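# Thread the dark-handled steel rod through the brass ring parts

## Task

Push the steel rod with the dark handle through the small barrels of every brass ring part sitting in the steel block, until the rod's tip sticks out past the block's far end. Leave the rod resting in the barrels, with each ring part still in its original place.

## Robot and tools

Robot: two arms, left_arm and right_arm. The left arm carries a five-finger left hand and the right arm a right hand; each is the mirror of the other. Each arm's base is slightly off its nominal spot: left_arm about (-0.032, +0.303, 0) m, right_arm about (+0.023, -0.361, 0) m, both turned about 3 degrees about z. Behind the arms stands a floor-mounted camera stand.

Frames: the scene frame has its origin on the table surface, midway between the nominal bases, +z up, +x out over the table, and the left arm on the +y side. Image sides do not match arm names. Each arm reports its hand pose, velocities, targets and wrist-camera pose in its own base frame. Fixed cameras and the table use the scene frame. Motion offsets are along the current Hand target's own axes.

Hand point: a point fixed to the palm, 0.05 m in front of it and 0.15 m from the wrist flange along the fingers. Its +z runs along straight fingers, +y out of the palm, +x across the palm away from the thumb on the right hand (toward the thumb on the left hand). Straight fingertips reach 0.06 to 0.07 m past the point; a wrist bracket on the little-finger side can strike things. Poses are followed loosely: the hand often rests 1 to 5 cm off the command, mostly low, without any contact. The controller limits each step's commanded orientation to 40 degrees from the measured one.

The 28-number row (all values in [-1, 1], always the full row even if one arm moves): left_arm dx, dy, dz, rx, ry, rz; left hand thumb_turn, thumb_bend, index, middle, ring, little, force_limit, speed; then the same 14 for right_arm and its hand. Pose numbers are an offset from that arm's Hand target at the start of the action or move, along that target's axes, never an absolute pose; 1.0 equals 0.6 m or 180 degrees, and rx, ry, rz form one rotation vector. Every row counts from that same start, not from the previous row, so repeating an offset in a new call moves further. Six zeros re-command the current Hand target. Finger numbers are absolute targets: -1 open/straight, +1 closed; thumb_turn +1 puts the thumb opposite the fingers. force_limit maps -1..+1 to about 0..10 N at the fingertip (0..15 N for both thumb motors); speed rises from near zero at -1 to full at +0.48 and above. Use speed -0.94 or lower for a gentle close. A grip fits objects about 0.035 to 0.065 m thick, handles down to about 0.025 m. To keep a hand unchanged, resend the last eight hand numbers you actually sent (or, before any, its hand_measured plus hand_force_limit and hand_speed).

Tools:
execute_actions(actions, cameras): actions is a list of actions, each a table of up to 15 rows at 1/30 s per row; a short table holds its last row for the remaining steps. Images come only when actions is empty or cameras names them (["all"], a list of names, or []).
move(target, speed, blend, blocking, cameras): target is one 28-number row or a list of up to 15 rows, every row an offset from the same starting Hand targets. Hand points travel in straight lines, ending together, lasting at least 0.5 s and at most 10 s. speed is top path speed in m/s (0.002 to 4.3, default 0.25; turning up to twice that in rad/s), one value or one per target. blend in metres rounds corners (0 means stop at each). blocking=false returns after about 0.5 s while the move continues. Moves do not avoid obstacles or the other arm; avoid paths near an arm's own base.
wait(seconds 0 to 10, cameras): lets the scene run holding last commands.
stop(cameras): brakes a running move.
zoom_image(camera, region [x0, y0, x1, y1] in pixels, at most 504 square): a closer view of the newest image of cam_head_left, cam_head_right, cam_high, cam_low, cam_left_wrist or cam_right_wrist.
show_instructions(): shows the reference images.
finished_scene(scene): ends the current scene, given its number; irreversible.

Results: end_effector_position (m) and end_effector_quat_wxyz per arm in its base frame; Hand target (the clipped last command, from which the next offsets count); joint positions, velocities and torques; hand_measured, hand_stopped_by (moving, target, force, stalled, fault) and hand_load_n, all in the six-motor order. A dropped load shows as hand_load_n falling near 0. A move adds a 'move:' line with its ending (done, off_target, moving, held, fault) and any limits (paced, held). MOTOR HOT warns of overheating; at 100 °C the arm goes limp for 30 to 60 s.

Avoid: dropping the rod or knocking the ring parts out of place, anything leaving the table, fast or hard contacts with the block or table, pressing past contact, overloading fingers, hands touching each other, and long stretched-out or blocked poses that heat motors.

Each tool is called as name(argument=value, ...) on one line, values as JSON.

Reference images:

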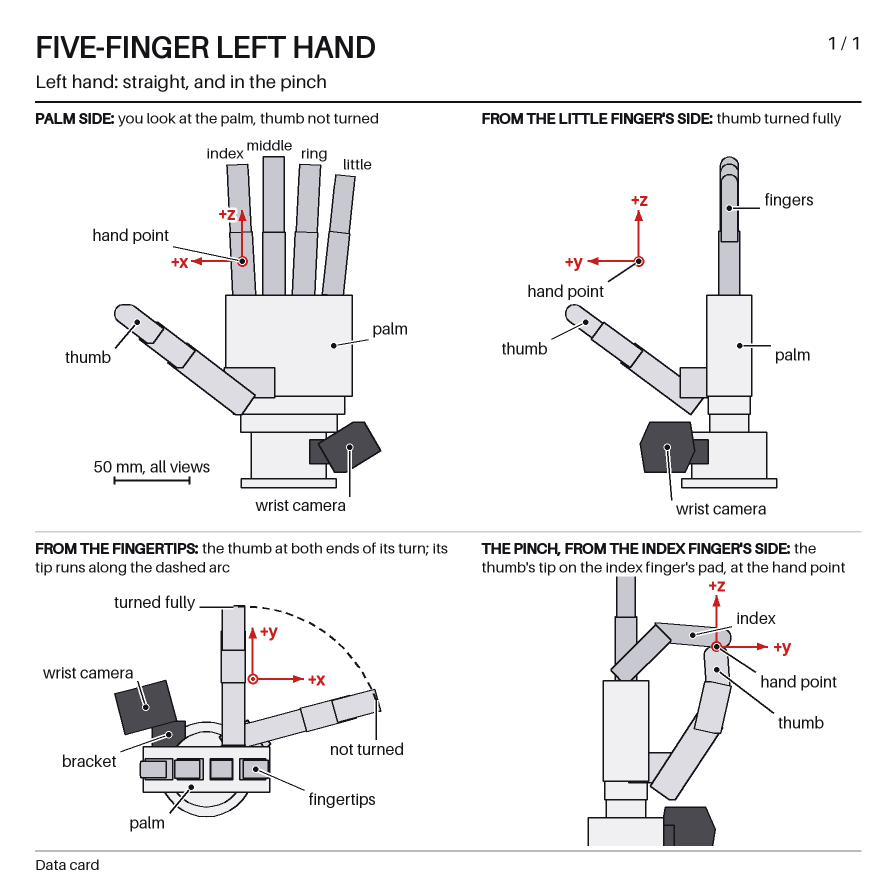

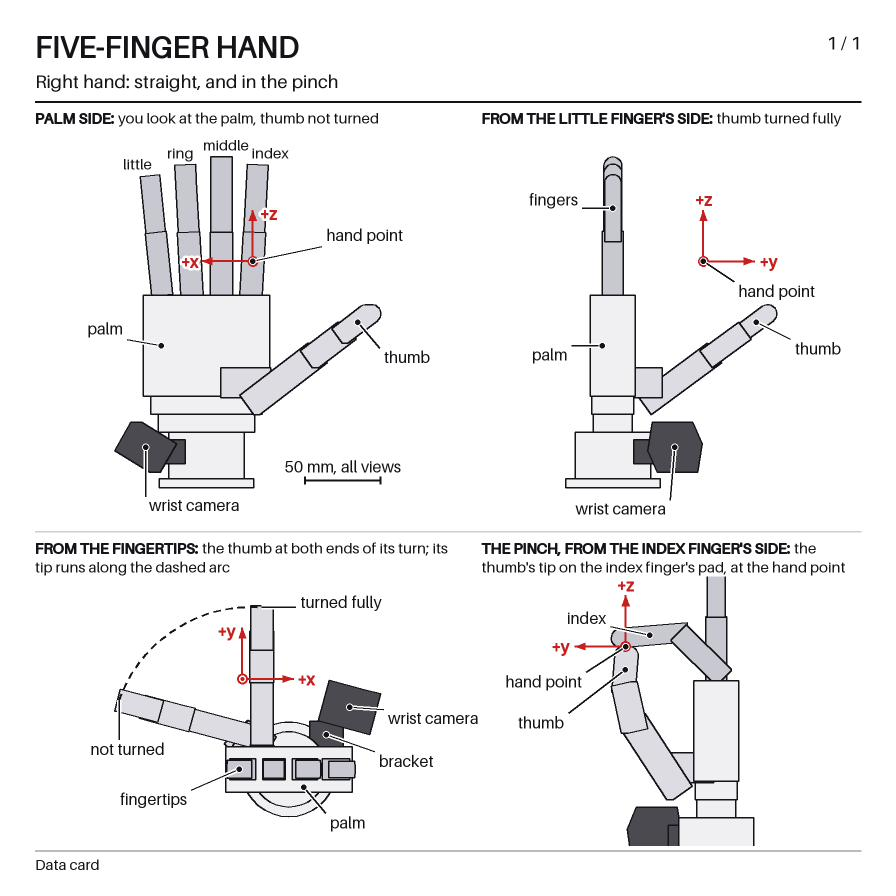

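## Session

execute_actions(actions=[])

Scene clock: 0.00 s.
left_arm: end_effector_position=(+0.2285, +0.0364, +0.1666) hand_measured=(-1.000, -1.000, -1.000, -1.000, -1.000, -1.000) hand_load_n=(+0.0, +0.0, +0.0, +0.0, +0.0, +0.0) hand_stopped_by=(target, target, target, target, target, target) hand_force_limit=0.00 hand_speed=-0.80 end_effector_quat_wxyz=(-0.118, -0.248, +0.961, -0.039) | right_arm: end_effector_position=(+0.3630, +0.2890, +0.2863) hand_measured=(-1.000, -1.000, -1.000, -1.000, -1.000, -1.000) hand_load_n=(+0.0, +0.0, +0.0, +0.0, +0.0, +0.0) hand_stopped_by=(target, target, target, target, target, target) hand_force_limit=0.00 hand_speed=-0.80 end_effector_quat_wxyz=(-0.266, +0.727, -0.541, +0.330)
Joint positions: left_arm=[0.075 1.26 1.018 -1.55 0.117 1.154] | right_arm=[0.812 1.187 1.214 -0.891 0.567 0.306]
Joint velocities: within noise
Joint torques (N m): no reading
Heat: left arm: hottest wrist pitch 29 °C; right arm: hottest shoulder 30 °C.
Hand target: left_arm +0.2356, +0.0370, +0.1716; -0.109, -0.248, +0.962, -0.040 | right_arm +0.3667, +0.2930, +0.2951; -0.274, +0.723, -0.541, +0.331

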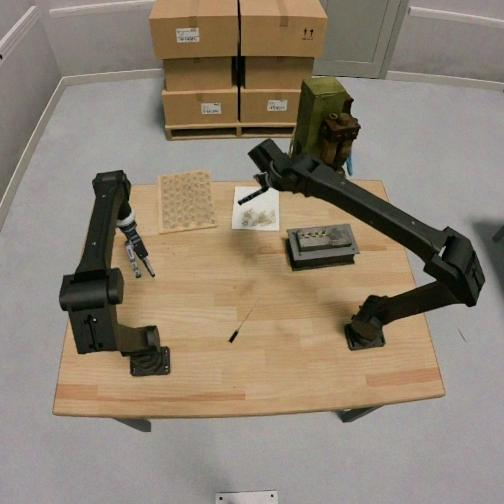

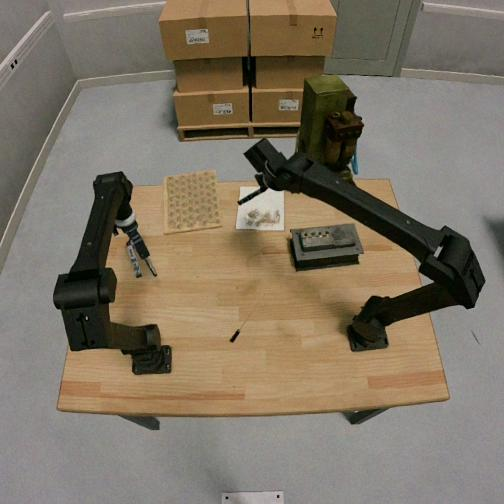

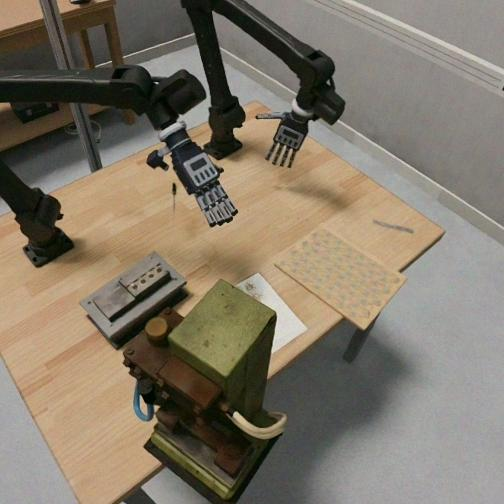

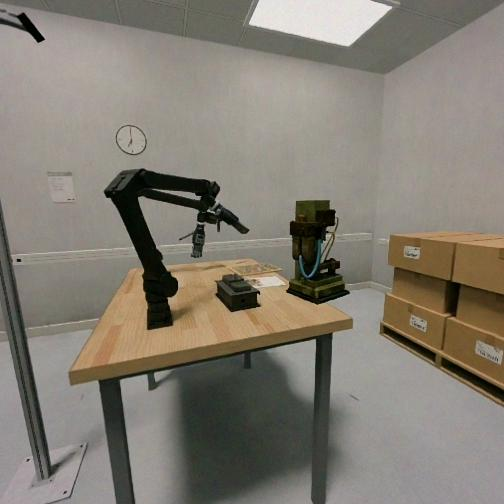

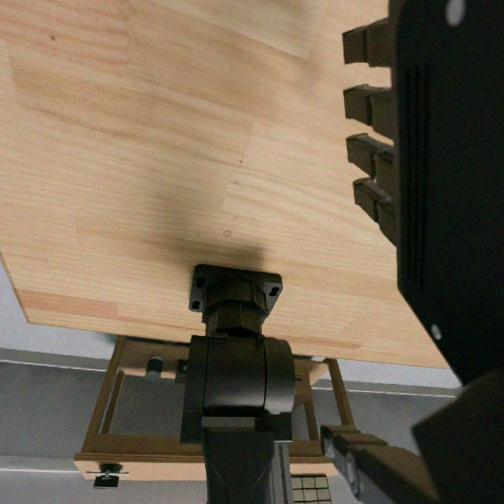

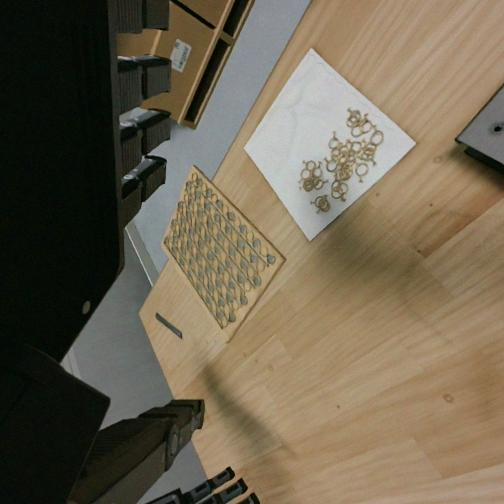

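zoom_image(camera="cam_head_left", region=[270, 205, 380, 285])

zoom_image(camera="cam_high", region=[70, 240, 200, 350])

zoom_image(camera="cam_head_left", region=[215, 285, 275, 355])

zoom_image(camera="cam_high", region=[150, 165, 210, 225])

zoom_image(camera="cam_low", region=[190, 250, 300, 330])

zoom_image(camera="cam_head_right", region=[270, 205, 380, 285])

zoom_image(camera="cam_head_right", region=[215, 285, 275, 355])

Scaled by 4.582 from the camera's 504x504 image, which has a finer 720x720 frame.

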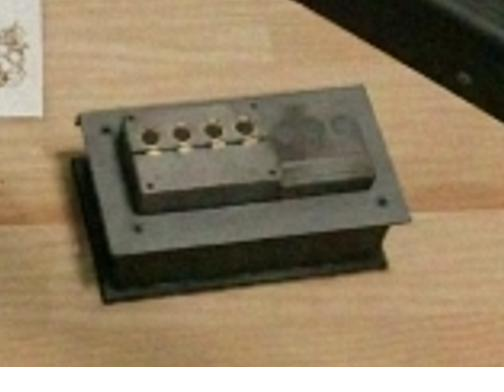

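Scaled by 3.877 from the camera's 504x504 image, which has a finer 720x720 frame.

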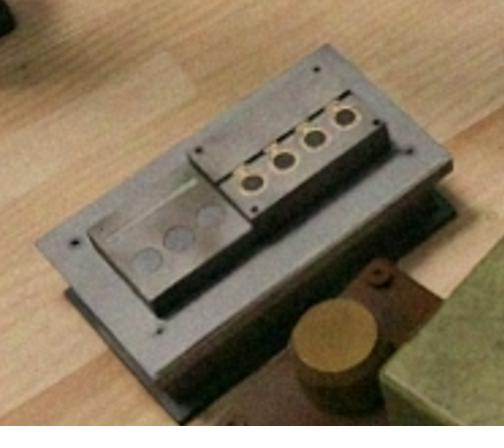

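Scaled by 7.200 from the camera's 504x504 image, which has a finer 720x720 frame.

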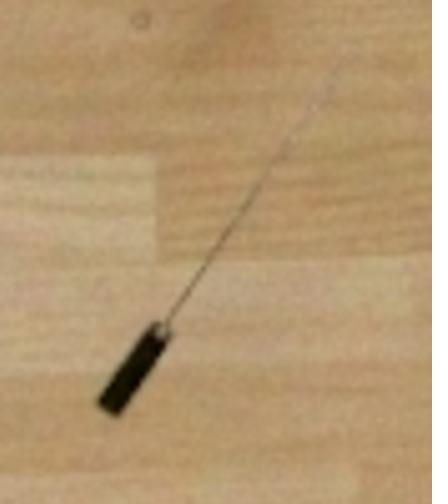

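Scaled by 8.400 from the camera's 504x504 image, which has a finer 720x720 frame.

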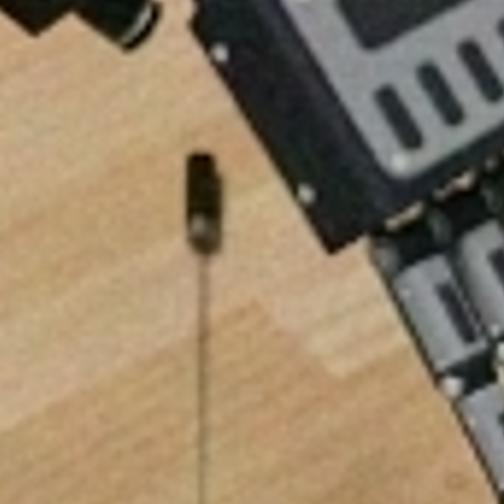

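Scaled by 4.582 from the camera's 504x504 image, which has a finer 720x720 frame.

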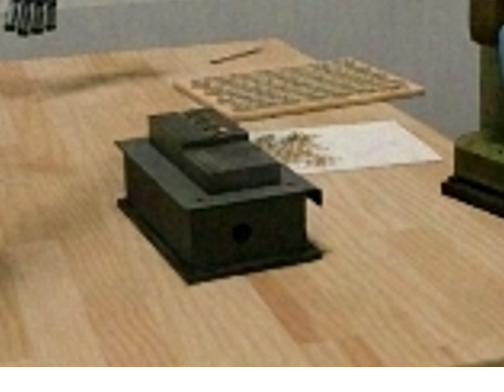

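Scaled by 4.582 from the camera's 504x504 image, which has a finer 720x720 frame.

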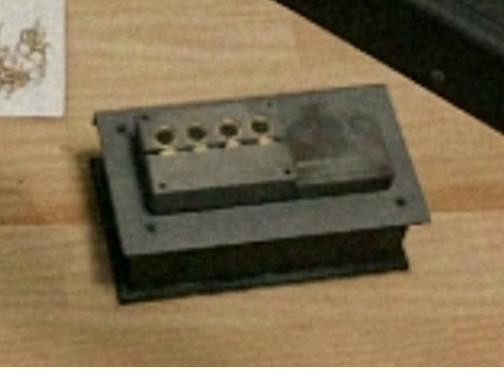

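Scaled by 7.200 from the camera's 504x504 image, which has a finer 720x720 frame.

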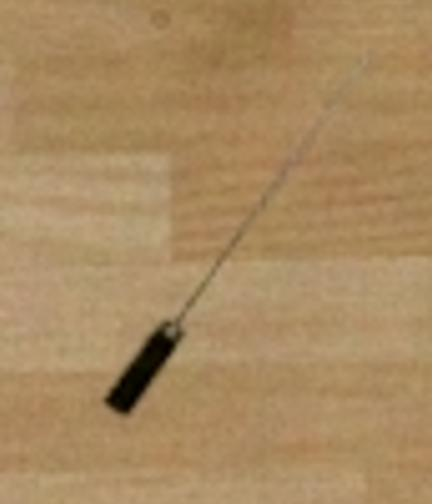

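move(target=[[0,0,0,0,0,0,-1,-1,-1,-1,-1,-1,0,-0.8,-0.3415,0.5013,-0.2623,0.1264,-0.2238,-0.064,-1,-1,-1,-1,-1,-1,0,-0.8],[0.1515,-0.7243,-0.0163,0.0857,0.0305,-0.3099,-1,-1,-1,-1,-1,-1,0,-0.8,-0.3415,0.5013,-0.2623,0.1264,-0.2238,-0.064,-1,-1,-1,-1,-1,-1,0,-0.8]], speed=0.25, cameras=["all"])

Scene clock: 13.27 s.
left_arm: end_effector_position=(+0.3580, -0.3698, +0.2052) hand_measured=(-1.000, -1.000, -1.000, -1.000, -1.000, -1.000) hand_load_n=(+0.0, +0.0, +0.0, +0.0, +0.0, +0.0) hand_stopped_by=(target, target, target, target, target, target) hand_force_limit=0.00 hand_speed=-0.80 end_effector_quat_wxyz=(+0.131, +0.679, -0.714, +0.106) | right_arm: end_effector_position=(+0.0292, +0.4037, +0.1334) hand_measured=(-1.000, -1.000, -1.000, -1.000, -1.000, -1.000) hand_load_n=(-0.5, -0.5, +0.0, +0.0, +0.0, +0.0) hand_stopped_by=(target, target, target, target, target, target) hand_force_limit=0.00 hand_speed=-0.80 end_effector_quat_wxyz=(-0.541, +0.773, -0.272, +0.190)
Joint positions: left_arm=[-0.579 1.657 1.52 -1.283 0.303 -0.552] | right_arm=[1.756 0.977 0.458 0.008 0.792 0.381]
Joint torques (N m): left_arm=[0.15 -11.52 12.34 0.49 0.32 -0.19] | right_arm=[3.02 -4.19 7.71 2.62 0.53 -0.02]
Heat: left arm: hottest wrist pitch 29 °C; right arm: hottest shoulder 30 °C.
Hand target: left_arm +0.3709, -0.3841, +0.2121; +0.127, +0.677, -0.715, +0.120 | right_arm +0.0239, +0.4051, +0.1302; -0.542, +0.774, -0.267, +0.187
Off the commanded pose: left_arm 0.020 m, 2 deg | right_arm 0.006 m, 1 deg.
move: off_target (left_arm)
camera_calibration:
cam_left_wrist: T_world_to_cam=[[0.94856, -0.316577, 0.00345754, -0.450554], [-0.210396, -0.622174, 0.754077, -0.307191], [-0.236573, -0.716015, -0.656776, 0.073534], [0, 0, 0, 1]] pos_world=[0.380142, -0.28111, 0.281499]
cam_right_wrist: T_world_to_cam=[[-0.0179463, -0.384546, -0.922931, 0.281953], [-0.998819, 0.0485751, -0.000817218, 0.0047694], [0.0451458, 0.921827, -0.384964, -0.20989], [0, 0, 0, 1]] pos_world=[0.0192994, 0.301675, 0.179427]

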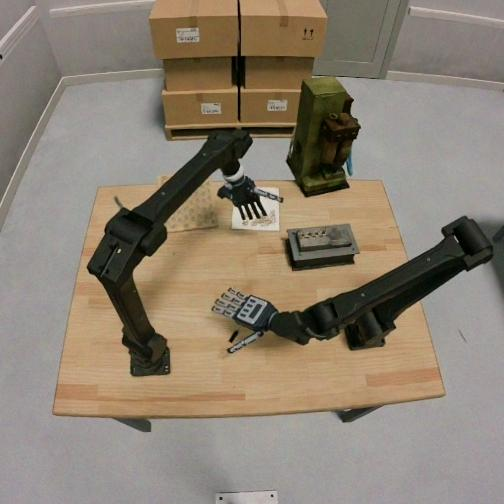

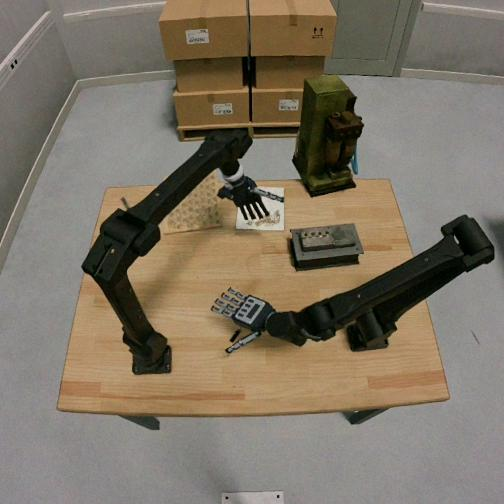

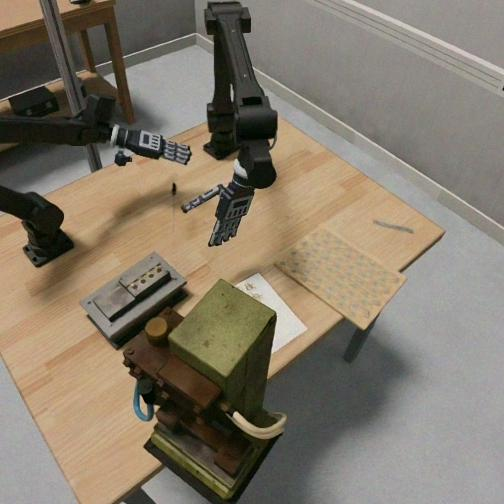

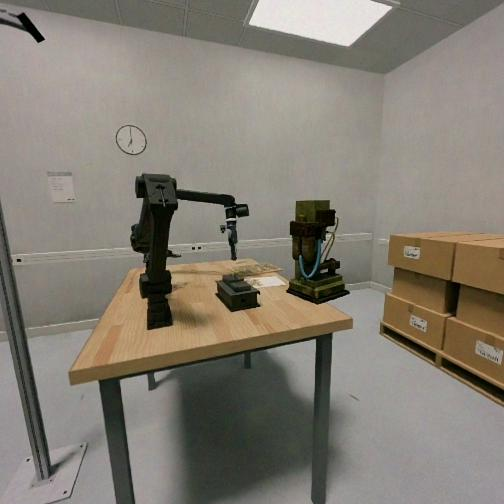

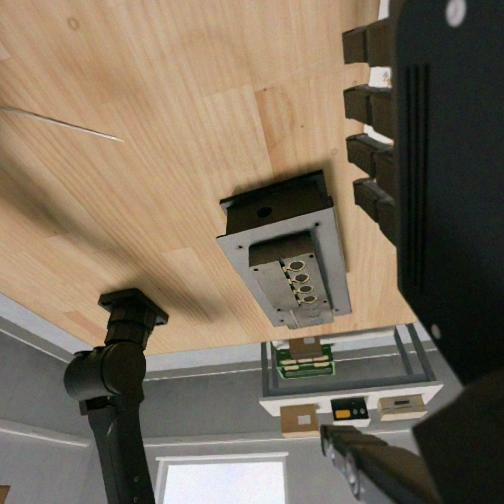

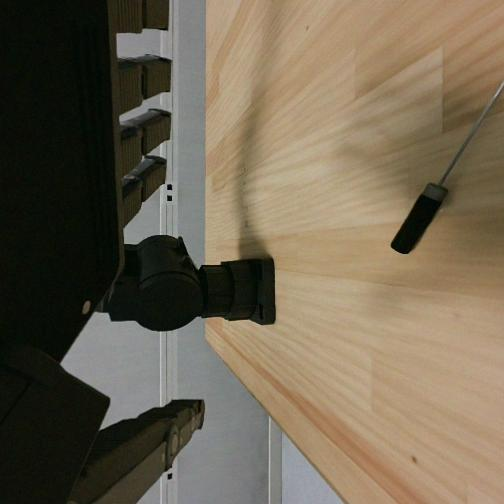

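zoom_image(camera="cam_left_wrist", region=[205, 160, 365, 340])

zoom_image(camera="cam_right_wrist", region=[364, 60, 504, 280])

zoom_image(camera="cam_left_wrist", region=[240, 225, 330, 325])

Scaled by 2.800 from the camera's 504x504 image, which has a finer 720x720 frame.

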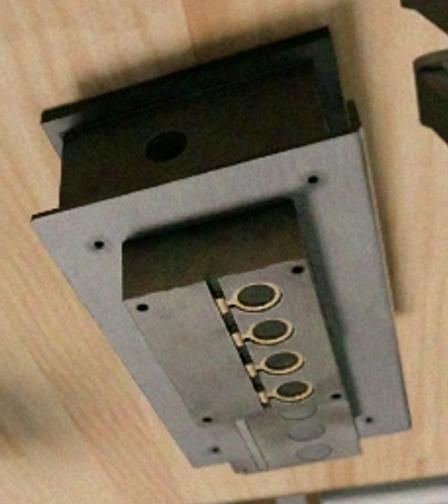

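Scaled by 2.291 from the camera's 504x504 image, which has a finer 720x720 frame.

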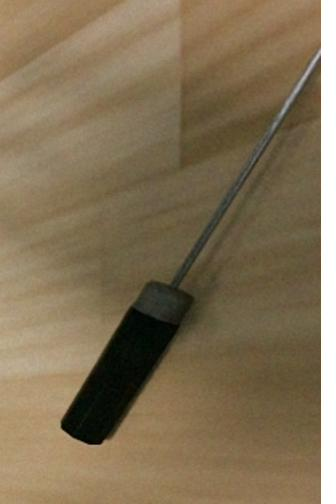

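Scaled by 5.040 from the camera's 504x504 image, which has a finer 720x720 frame.

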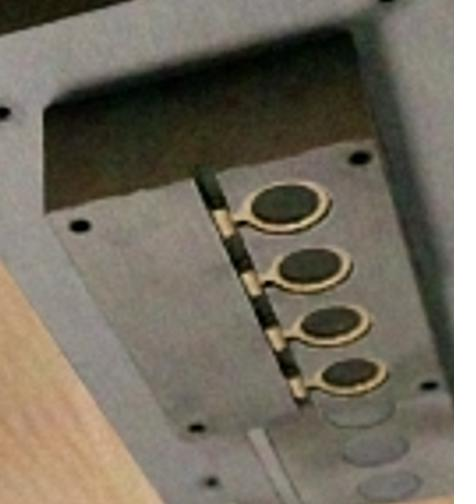

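move(target=[0.0097,0.0468,0.1317,0.3042,0.1451,0.3586,-1,-1,-1,-1,-1,-1,0,-0.8,0,0,0,0,0,0,-1,-1,-1,-1,-1,-1,0,-0.8], speed=0.25, cameras=["cam_left_wrist","cam_head_left","cam_high"])

Scene clock: 19.13 s.
left_arm: end_effector_position=(+0.3425, -0.4113, +0.1468) hand_measured=(-1.000, -1.000, -1.000, -1.000, -1.000, -1.000) hand_load_n=(+0.0, +0.0, +0.0, +0.0, +0.0, +0.0) hand_stopped_by=(target, target, target, target, target, target) hand_force_limit=0.00 hand_speed=-0.80 end_effector_quat_wxyz=(+0.115, -0.159, +0.777, -0.598) | right_arm: end_effector_position=(+0.0292, +0.4037, +0.1334) hand_measured=(-1.000, -1.000, -1.000, -1.000, -1.000, -1.000) hand_load_n=(+0.0, +0.0, +0.0, +0.0, +0.0, +0.0) hand_stopped_by=(target, target, target, target, target, target) hand_force_limit=0.00 hand_speed=-0.80 end_effector_quat_wxyz=(-0.541, +0.773, -0.272, +0.190)
Joint positions: left_arm=[-0.665 1.388 0.714 0.375 0.495 0.134] | right_arm=[1.756 0.977 0.458 0.008 0.792 0.381]
Joint torques (N m): left_arm=[0.32 -7.36 8.05 2.28 0.34 -0.03] | right_arm=[3.14 -3.78 7.71 2.61 0.52 -0.02]
Heat: left arm: hottest wrist pitch 29 °C; right arm: hottest shoulder 30 °C.
Hand target: left_arm +0.3410, -0.4151, +0.1399; +0.115, -0.151, +0.779, -0.598 | right_arm +0.0239, +0.4051, +0.1302; -0.542, +0.774, -0.267, +0.187
Off the commanded pose: left_arm 0.008 m, 1 deg | right_arm 0.006 m, 1 deg.
move: done
camera_calibration:
cam_left_wrist: T_world_to_cam=[[-0.111557, -0.379856, 0.918294, -0.246025], [-0.984828, 0.165859, -0.0510313, 0.415328], [-0.132922, -0.910055, -0.392596, -0.152308], [0, 0, 0, 1]] pos_world=[0.361336, -0.300948, 0.187322]
Images, in order (width x height): cam_head_left 504x504, cam_high 504x504, cam_left_wrist 504x504.

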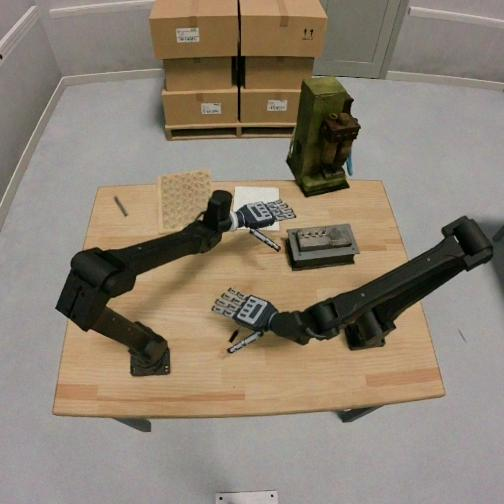

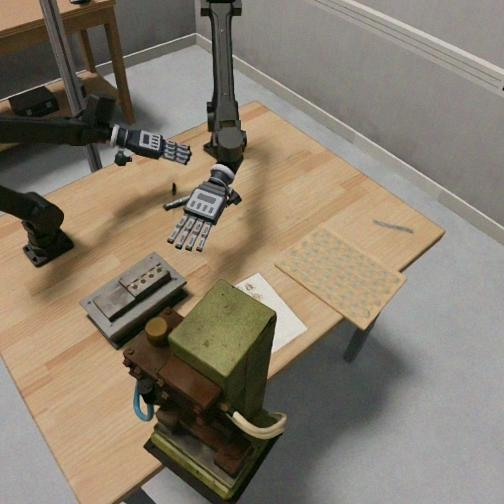

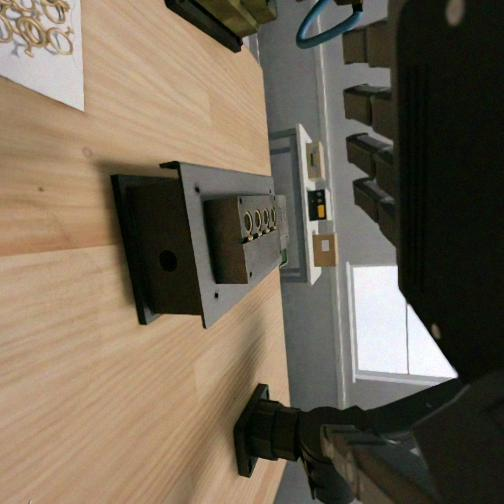

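zoom_image(camera="cam_left_wrist", region=[195, 175, 305, 300])

zoom_image(camera="cam_left_wrist", region=[205, 190, 265, 290])

Scaled by 4.032 from the camera's 504x504 image, which has a finer 720x720 frame.

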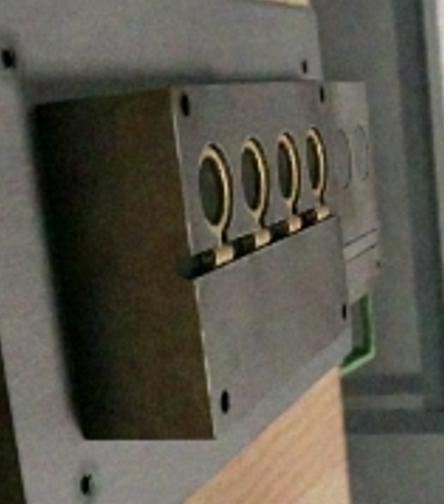

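Scaled by 5.040 from the camera's 504x504 image, which has a finer 720x720 frame.

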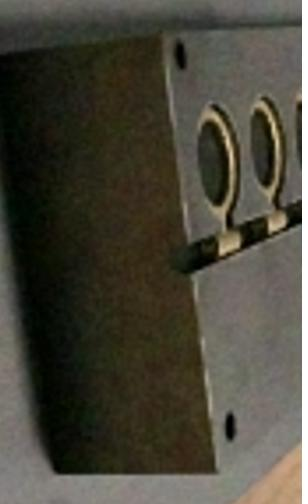

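move(target=[0,0,0,0,0,0,-1,-1,-1,-1,-1,-1,0,-0.8,-0.011,0.0737,0.0668,0.0833,0,0,1,-0.1,-0.4,-0.4,-1,-1,-0.2,0], speed=0.15, cameras=["cam_right_wrist","cam_head_left","cam_high"])

Scene clock: 24.93 s.
left_arm: end_effector_position=(+0.3426, -0.4113, +0.1468) hand_measured=(-1.000, -1.000, -1.000, -1.000, -1.000, -1.000) hand_load_n=(-0.5, +0.0, +0.0, +0.0, +0.0, +0.0) hand_stopped_by=(target, target, target, target, target, target) hand_force_limit=0.00 hand_speed=-0.80 end_effector_quat_wxyz=(+0.115, -0.159, +0.777, -0.598) | right_arm: end_effector_position=(+0.0381, +0.4286, +0.0791) hand_measured=(+1.000, -0.100, -0.400, -0.400, -1.000, -1.000) hand_load_n=(+0.0, +0.0, -0.5, +0.0, +0.0, +0.0) hand_stopped_by=(target, target, target, target, target, target) hand_force_limit=-0.20 hand_speed=0.00 end_effector_quat_wxyz=(+0.639, -0.693, +0.252, -0.218)
Joint positions: left_arm=[-0.665 1.388 0.714 0.375 0.495 0.135] | right_arm=[1.78 1.439 0.285 1.017 0.882 0.126]
Joint torques (N m): left_arm=[0.26 -7.24 8.03 2.14 0.35 0] | right_arm=[3.25 -6.59 4.16 2.73 0.26 -0.21]
Heat: left arm: hottest wrist pitch 29 °C; right arm: hottest shoulder 30 °C.
Hand target: left_arm +0.3410, -0.4151, +0.1399; +0.115, -0.151, +0.779, -0.598 | right_arm +0.0327, +0.4269, +0.0750; +0.639, -0.697, +0.240, -0.220
Off the commanded pose: left_arm 0.008 m, 1 deg | right_arm 0.007 m, 1 deg.
move: done
camera_calibration:
cam_right_wrist: T_world_to_cam=[[0.124318, -0.177433, -0.976249, 0.15165], [-0.987847, 0.0703735, -0.138585, 0.0135213], [0.0932916, 0.981614, -0.166528, -0.29881], [0, 0, 0, 1]] pos_world=[0.0223806, 0.319272, 0.100162]
Images, in order (width x height): cam_head_left 504x504, cam_high 504x504, cam_right_wrist 504x504.

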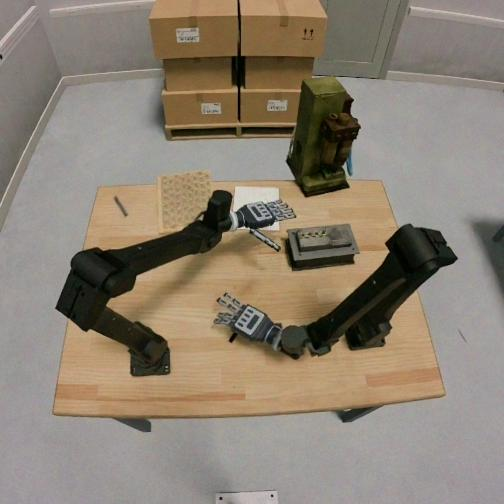

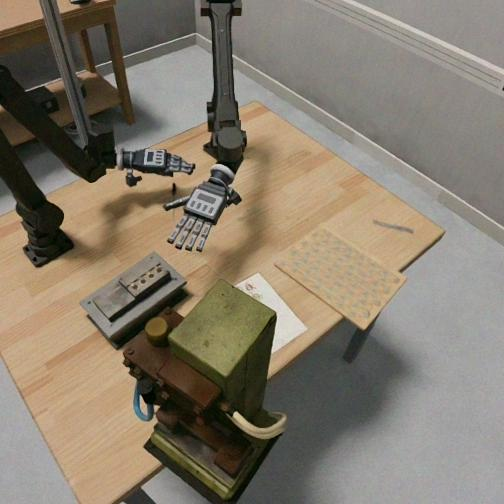

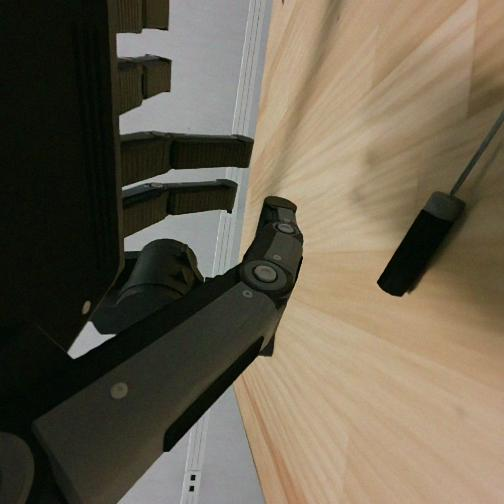

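zoom_image(camera="cam_right_wrist", region=[364, 160, 504, 310])

Scaled by 3.360 from the camera's 504x504 image, which has a finer 720x720 frame.

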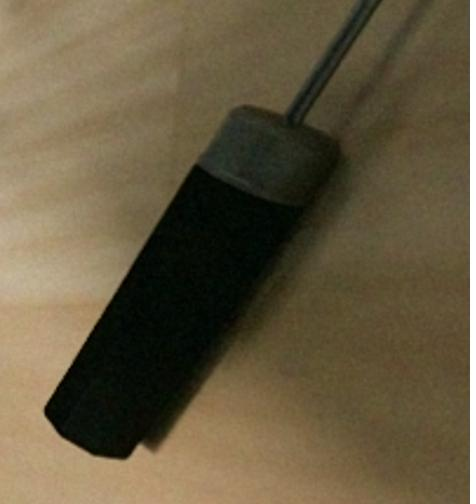

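move(target=[0,0,0,0,0,0,-1,-1,-1,-1,-1,-1,0,-0.8,-0.0077,0.082,0,0,0,0,1,-0.1,-0.4,-0.4,-1,-1,-0.2,0], speed=0.08, cameras=["cam_right_wrist","cam_head_left"])

Scene clock: 27.17 s.
left_arm: end_effector_position=(+0.3426, -0.4113, +0.1468) hand_measured=(-1.000, -1.000, -1.000, -1.000, -1.000, -1.000) hand_load_n=(-0.5, +0.0, +0.0, +0.0, +0.0, +0.0) hand_stopped_by=(target, target, target, target, target, target) hand_force_limit=0.00 hand_speed=-0.80 end_effector_quat_wxyz=(+0.115, -0.159, +0.777, -0.598) | right_arm: end_effector_position=(+0.0321, +0.4267, +0.0288) hand_measured=(+1.000, -0.100, -0.400, -0.400, -1.000, -1.000) hand_load_n=(+0.0, +0.0, +0.0, +0.0, +0.0, +0.0) hand_stopped_by=(target, target, target, target, target, target) hand_force_limit=-0.20 hand_speed=0.00 end_effector_quat_wxyz=(-0.638, +0.694, -0.249, +0.220)
Joint positions: left_arm=[-0.665 1.388 0.714 0.375 0.495 0.135] | right_arm=[1.804 1.719 0.277 1.298 0.905 0.125]
Joint torques (N m): left_arm=[0.21 -7.3 8.05 2.14 0.34 -0.01] | right_arm=[3.37 -8.06 2.44 2.62 0.31 -0.16]
Heat: left arm: hottest wrist pitch 29 °C; right arm: hottest shoulder 30 °C.
Hand target: left_arm +0.3410, -0.4151, +0.1399; +0.115, -0.151, +0.779, -0.598 | right_arm +0.0264, +0.4263, +0.0260; -0.639, +0.697, -0.240, +0.220
Off the commanded pose: left_arm 0.008 m, 1 deg | right_arm 0.006 m, 1 deg.
move: done
camera_calibration:
cam_right_wrist: T_world_to_cam=[[0.129487, -0.183259, -0.974499, 0.105132], [-0.987239, 0.068042, -0.143975, 0.00191002], [0.0926917, 0.980707, -0.17211, -0.304306], [0, 0, 0, 1]] pos_world=[0.0164791, 0.317571, 0.0503518]
Images, in order (width x height): cam_head_left 504x504, cam_right_wrist 504x504.

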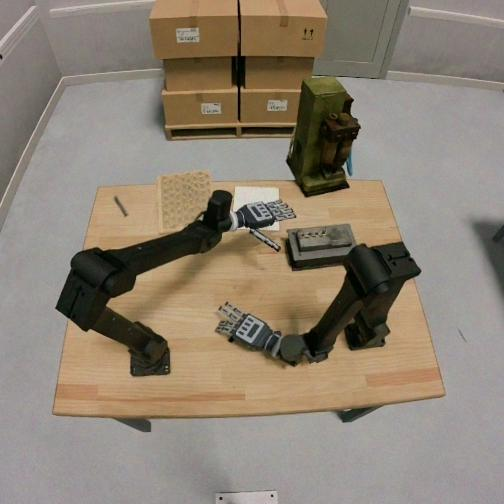

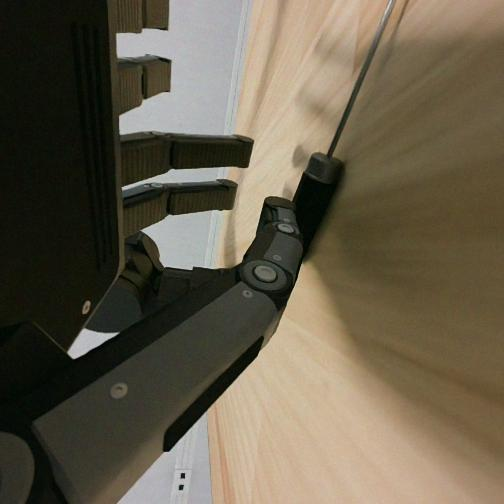

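move(target=[0,0,0,0,0,0,-1,-1,-1,-1,-1,-1,0,-0.8,0,0.0325,0.003,0,0,0,1,-0.1,-0.4,-0.4,-1,-1,-0.2,0], speed=0.05, cameras=["cam_right_wrist","cam_head_left"])

Scene clock: 29.43 s.
left_arm: end_effector_position=(+0.3426, -0.4113, +0.1468) hand_measured=(-1.000, -1.000, -1.000, -1.000, -1.000, -1.000) hand_load_n=(+0.0, +0.0, +0.0, +0.0, +0.0, +0.0) hand_stopped_by=(target, target, target, target, target, target) hand_force_limit=0.00 hand_speed=-0.80 end_effector_quat_wxyz=(+0.115, -0.159, +0.777, -0.598) | right_arm: end_effector_position=(+0.0327, +0.4282, +0.0247) hand_measured=(+1.000, -0.098, -0.400, -0.400, -1.000, -1.000) hand_load_n=(-2.0, -8.0, +0.0, +0.0, -0.5, +0.0) hand_stopped_by=(target, target, target, target, target, target) hand_force_limit=-0.20 hand_speed=0.00 end_effector_quat_wxyz=(+0.653, -0.679, +0.260, -0.213)
Joint positions: left_arm=[-0.665 1.388 0.714 0.375 0.495 0.135] | right_arm=[1.804 1.805 0.277 1.435 0.912 0.125]
Joint torques (N m): left_arm=[0.21 -7.36 8.06 2.14 0.34 0] | right_arm=[3.25 -6.18 2.22 1.33 -0.12 -0.18]
Heat: left arm: hottest wrist pitch 29 °C; right arm: hottest shoulder 30 °C.
Hand target: left_arm +0.3410, -0.4151, +0.1399; +0.115, -0.151, +0.779, -0.598 | right_arm +0.0264, +0.4264, +0.0063; +0.639, -0.697, +0.240, -0.220
Off the commanded pose: left_arm 0.008 m, 1 deg | right_arm 0.019 m, 4 deg.
move: off_target (right_arm)
camera_calibration:
cam_right_wrist: T_world_to_cam=[[0.118071, -0.136685, -0.983553, 0.0820201], [-0.988169, 0.0814631, -0.129946, -0.00428735], [0.0978849, 0.987259, -0.12545, -0.310677], [0, 0, 0, 1]] pos_world=[0.0164898, 0.318279, 0.0411396]
Images, in order (width x height): cam_head_left 504x504, cam_right_wrist 504x504.

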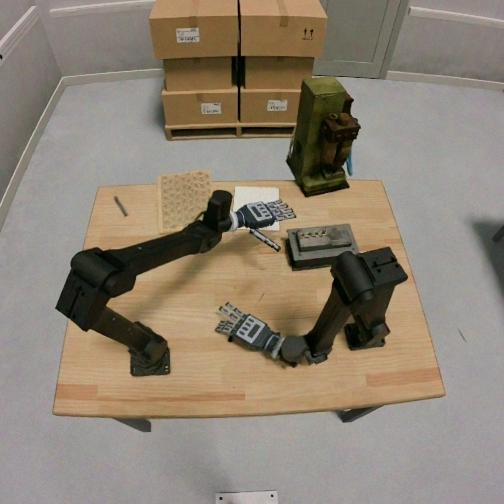

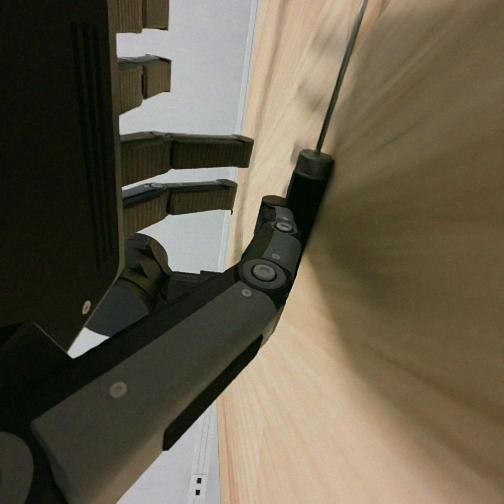

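move(target=[[0,0,0,0,0,0,-1,-1,-1,-1,-1,-1,0,-0.8,0,-0.045,0,0,0,0,1,-0.1,-0.4,-0.4,-1,-1,-0.2,0],[0,0,0,0,0,0,-1,-1,-1,-1,-1,-1,0,-0.8,0,-0.045,-0.0125,0,0,0,1,-0.1,-0.4,-0.4,-1,-1,-0.2,0],[0,0,0,0,0,0,-1,-1,-1,-1,-1,-1,0,-0.8,0,-0.0005,-0.0125,0,0,0,1,-0.1,-0.4,-0.4,-1,-1,-0.2,0]], speed=0.06, cameras=["cam_right_wrist","cam_head_left"])

Scene clock: 36.33 s.
left_arm: end_effector_position=(+0.3426, -0.4113, +0.1468) hand_measured=(-1.000, -1.000, -1.000, -1.000, -1.000, -1.000) hand_load_n=(+0.0, +0.0, +0.0, +0.0, +0.0, +0.0) hand_stopped_by=(target, target, target, target, target, target) hand_force_limit=0.00 hand_speed=-0.80 end_effector_quat_wxyz=(+0.115, -0.159, +0.777, -0.598) | right_arm: end_effector_position=(+0.0280, +0.4219, +0.0148) hand_measured=(+1.000, -0.100, -0.400, -0.400, -1.000, -1.000) hand_load_n=(-1.0, -2.0, +0.0, +0.0, +0.0, -0.5) hand_stopped_by=(target, target, target, target, target, target) hand_force_limit=-0.20 hand_speed=0.00 end_effector_quat_wxyz=(+0.642, -0.690, +0.250, -0.221)
Joint positions: left_arm=[-0.665 1.388 0.714 0.375 0.495 0.135] | right_arm=[1.826 1.818 0.272 1.414 0.931 0.122]
Joint torques (N m): left_arm=[0.21 -7.36 8.05 2.13 0.35 0] | right_arm=[3.49 -7.88 1.63 2.26 0.11 -0.07]
Heat: left arm: hottest wrist pitch 29 °C; right arm: hottest shoulder 30 °C.
Hand target: left_arm +0.3410, -0.4151, +0.1399; +0.115, -0.151, +0.779, -0.598 | right_arm +0.0218, +0.4205, +0.0073; +0.639, -0.697, +0.240, -0.220
Off the commanded pose: left_arm 0.008 m, 1 deg | right_arm 0.010 m, 1 deg.
move: done
camera_calibration:
cam_right_wrist: T_world_to_cam=[[0.131771, -0.173088, -0.976052, 0.0868538], [-0.986612, 0.07255, -0.146062, -0.00571487], [0.0960941, 0.982231, -0.16121, -0.3025], [0, 0, 0, 1]] pos_world=[0.0119853, 0.312573, 0.0351729]
Images, in order (width x height): cam_head_left 504x504, cam_right_wrist 504x504.

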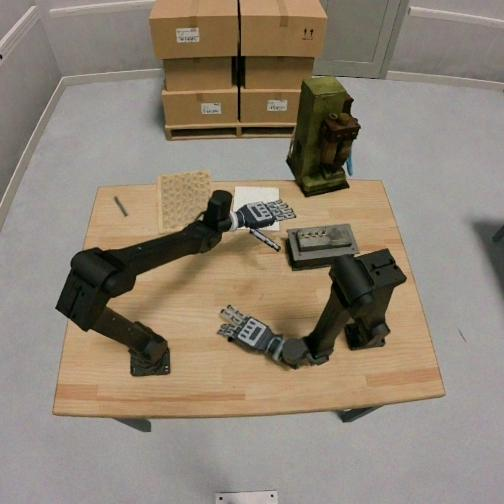

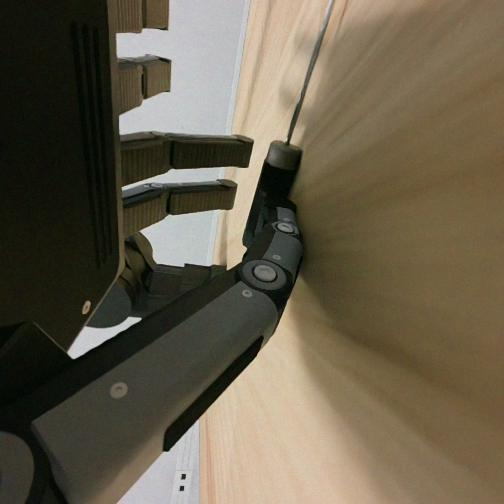

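zoom_image(camera="cam_right_wrist", region=[200, 110, 350, 310])

Scaled by 2.520 from the camera's 504x504 image, which has a finer 720x720 frame.

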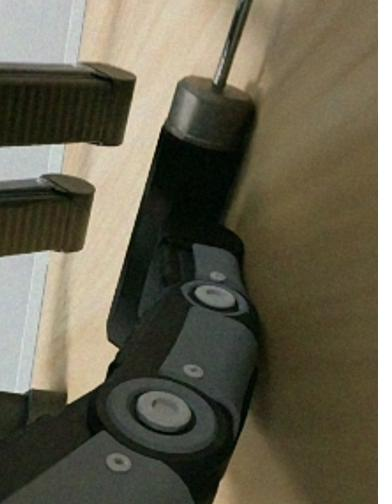

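move(target=[0,0,0,0,0,0,-1,-1,-1,-1,-1,-1,0,-0.8,0,0,0,0,0,0,1,-0.1,0.3,0.3,-1,-1,-0.2,-0.85], speed=0.06, cameras=["cam_right_wrist","cam_head_left"])

zoom_image(camera="cam_right_wrist", region=[200, 80, 350, 280])

Scene clock: 38.57 s.
left_arm: end_effector_position=(+0.3426, -0.4113, +0.1468) hand_measured=(-1.000, -1.000, -1.000, -1.000, -1.000, -1.000) hand_load_n=(-0.5, +0.0, +0.0, -0.5, +0.0, -0.5) hand_stopped_by=(target, target, target, target, target, target) hand_force_limit=0.00 hand_speed=-0.80 end_effector_quat_wxyz=(+0.115, -0.159, +0.777, -0.598) | right_arm: end_effector_position=(+0.0279, +0.4225, +0.0159) hand_measured=(+1.000, -0.100, +0.070, -0.082, -1.000, -1.000) hand_load_n=(-0.5, +2.5, +4.0, +3.0, -0.5, +0.0) hand_stopped_by=(target, target, force, force, target, target) hand_force_limit=-0.20 hand_speed=-0.85 end_effector_quat_wxyz=(+0.644, -0.689, +0.252, -0.220)
Joint positions: left_arm=[-0.665 1.388 0.714 0.375 0.495 0.135] | right_arm=[1.826 1.818 0.273 1.42 0.931 0.122]
Joint torques (N m): left_arm=[0.21 -7.36 8.05 2.14 0.34 0] | right_arm=[3.49 -7.88 1.61 2.11 0.07 -0.09]
Heat: left arm: hottest wrist pitch 29 °C; right arm: hottest shoulder 30 °C.
Hand target: left_arm +0.3410, -0.4151, +0.1399; +0.115, -0.151, +0.779, -0.598 | right_arm +0.0218, +0.4206, +0.0073; +0.639, -0.697, +0.240, -0.220
Off the commanded pose: left_arm 0.008 m, 1 deg | right_arm 0.011 m, 2 deg.
move: off_target (right_arm)
camera_calibration:
cam_right_wrist: T_world_to_cam=[[0.130322, -0.167724, -0.977182, 0.0858297], [-0.986795, 0.0736758, -0.14425, -0.00619006], [0.0961888, 0.983077, -0.155907, -0.303356], [0, 0, 0, 1]] pos_world=[0.0118856, 0.313074, 0.0356829]
Images, in order (width x height): cam_head_left 504x504, cam_right_wrist 504x504.

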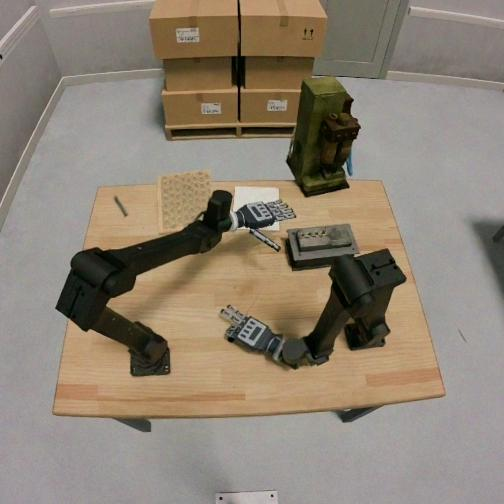

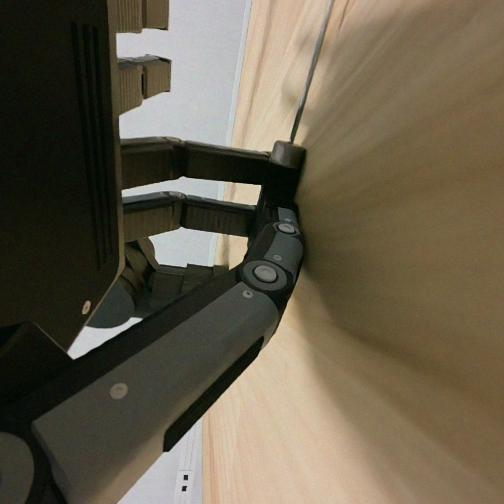

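Scaled by 2.520 from the camera's 504x504 image, which has a finer 720x720 frame.

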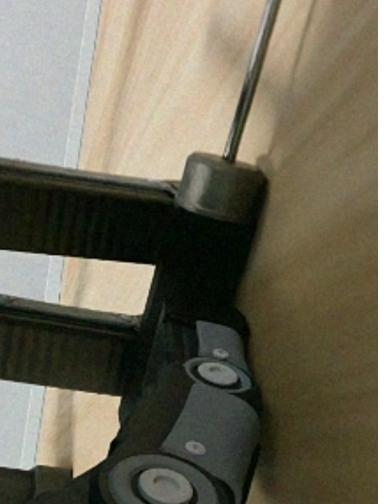

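move(target=[0,0,0,0,0,0,-1,-1,-1,-1,-1,-1,0,-0.8,0,-0.0712,0,0,0,0,1,-0.1,0.3,0.3,-1,-1,-0.2,-0.85], speed=0.06, cameras=["cam_right_wrist","cam_head_left","cam_high"])

zoom_image(camera="cam_right_wrist", region=[200, 80, 350, 280])

zoom_image(camera="cam_head_left", region=[205, 265, 305, 365])

Scene clock: 40.37 s.
left_arm: end_effector_position=(+0.3426, -0.4113, +0.1468) hand_measured=(-1.000, -1.000, -1.000, -1.000, -1.000, -1.000) hand_load_n=(-0.5, +0.0, -0.5, +0.0, +0.0, +0.0) hand_stopped_by=(target, target, target, target, target, target) hand_force_limit=0.00 hand_speed=-0.80 end_effector_quat_wxyz=(+0.115, -0.159, +0.777, -0.598) | right_arm: end_effector_position=(+0.0259, +0.4249, +0.0501) hand_measured=(+1.000, -0.100, +0.070, -0.082, -1.000, -1.000) hand_load_n=(-0.5, +2.5, +4.0, +0.0, +0.0, +0.0) hand_stopped_by=(target, target, force, force, target, target) hand_force_limit=-0.20 hand_speed=-0.85 end_effector_quat_wxyz=(+0.640, -0.693, +0.246, -0.220)
Joint positions: left_arm=[-0.665 1.388 0.714 0.375 0.495 0.135] | right_arm=[1.826 1.601 0.273 1.19 0.922 0.122]
Joint torques (N m): left_arm=[0.21 -7.3 8.05 2.17 0.35 0] | right_arm=[2.49 -9.7 3 1.55 -0.01 -0.1]
Heat: left arm: hottest wrist pitch 29 °C; right arm: hottest shoulder 30 °C.
Hand target: left_arm +0.3410, -0.4151, +0.1399; +0.115, -0.151, +0.779, -0.598 | right_arm +0.0240, +0.4235, +0.0498; +0.639, -0.697, +0.240, -0.220
Off the commanded pose: left_arm 0.008 m, 1 deg | right_arm 0.002 m, 1 deg.
move: done
camera_calibration:
cam_right_wrist: T_world_to_cam=[[0.133949, -0.179081, -0.974673, 0.124543], [-0.987074, 0.06322, -0.147269, 0.00116802], [0.0879918, 0.981801, -0.168298, -0.298884], [0, 0, 0, 1]] pos_world=[0.0107698, 0.315674, 0.0712594]
Images, in order (width x height): cam_head_left 504x504, cam_high 504x504, cam_right_wrist 504x504.

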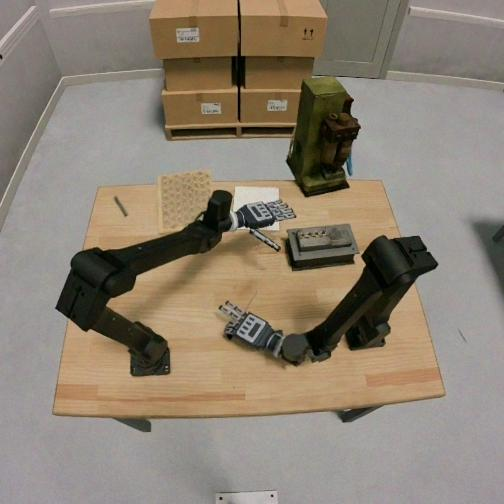

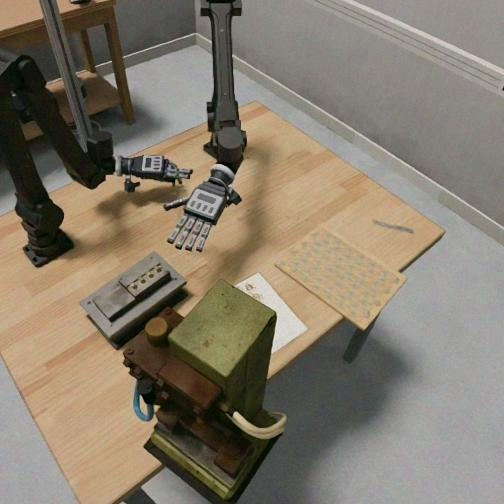

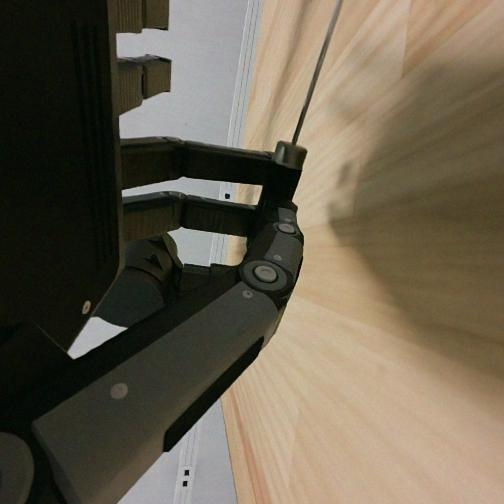

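Scaled by 2.520 from the camera's 504x504 image, which has a finer 720x720 frame.

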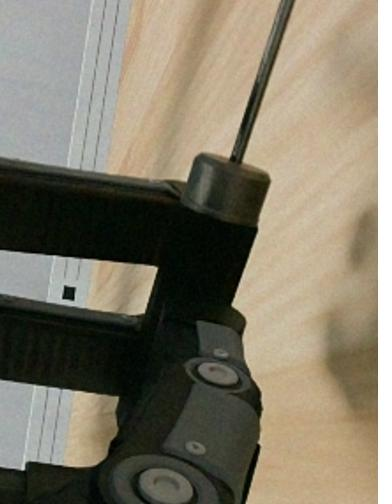

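Scaled by 5.040 from the camera's 504x504 image, which has a finer 720x720 frame.

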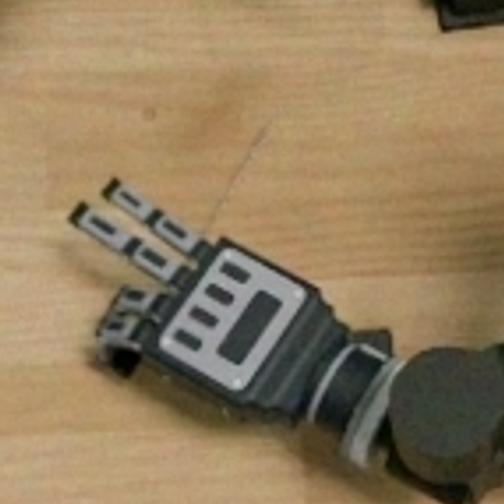

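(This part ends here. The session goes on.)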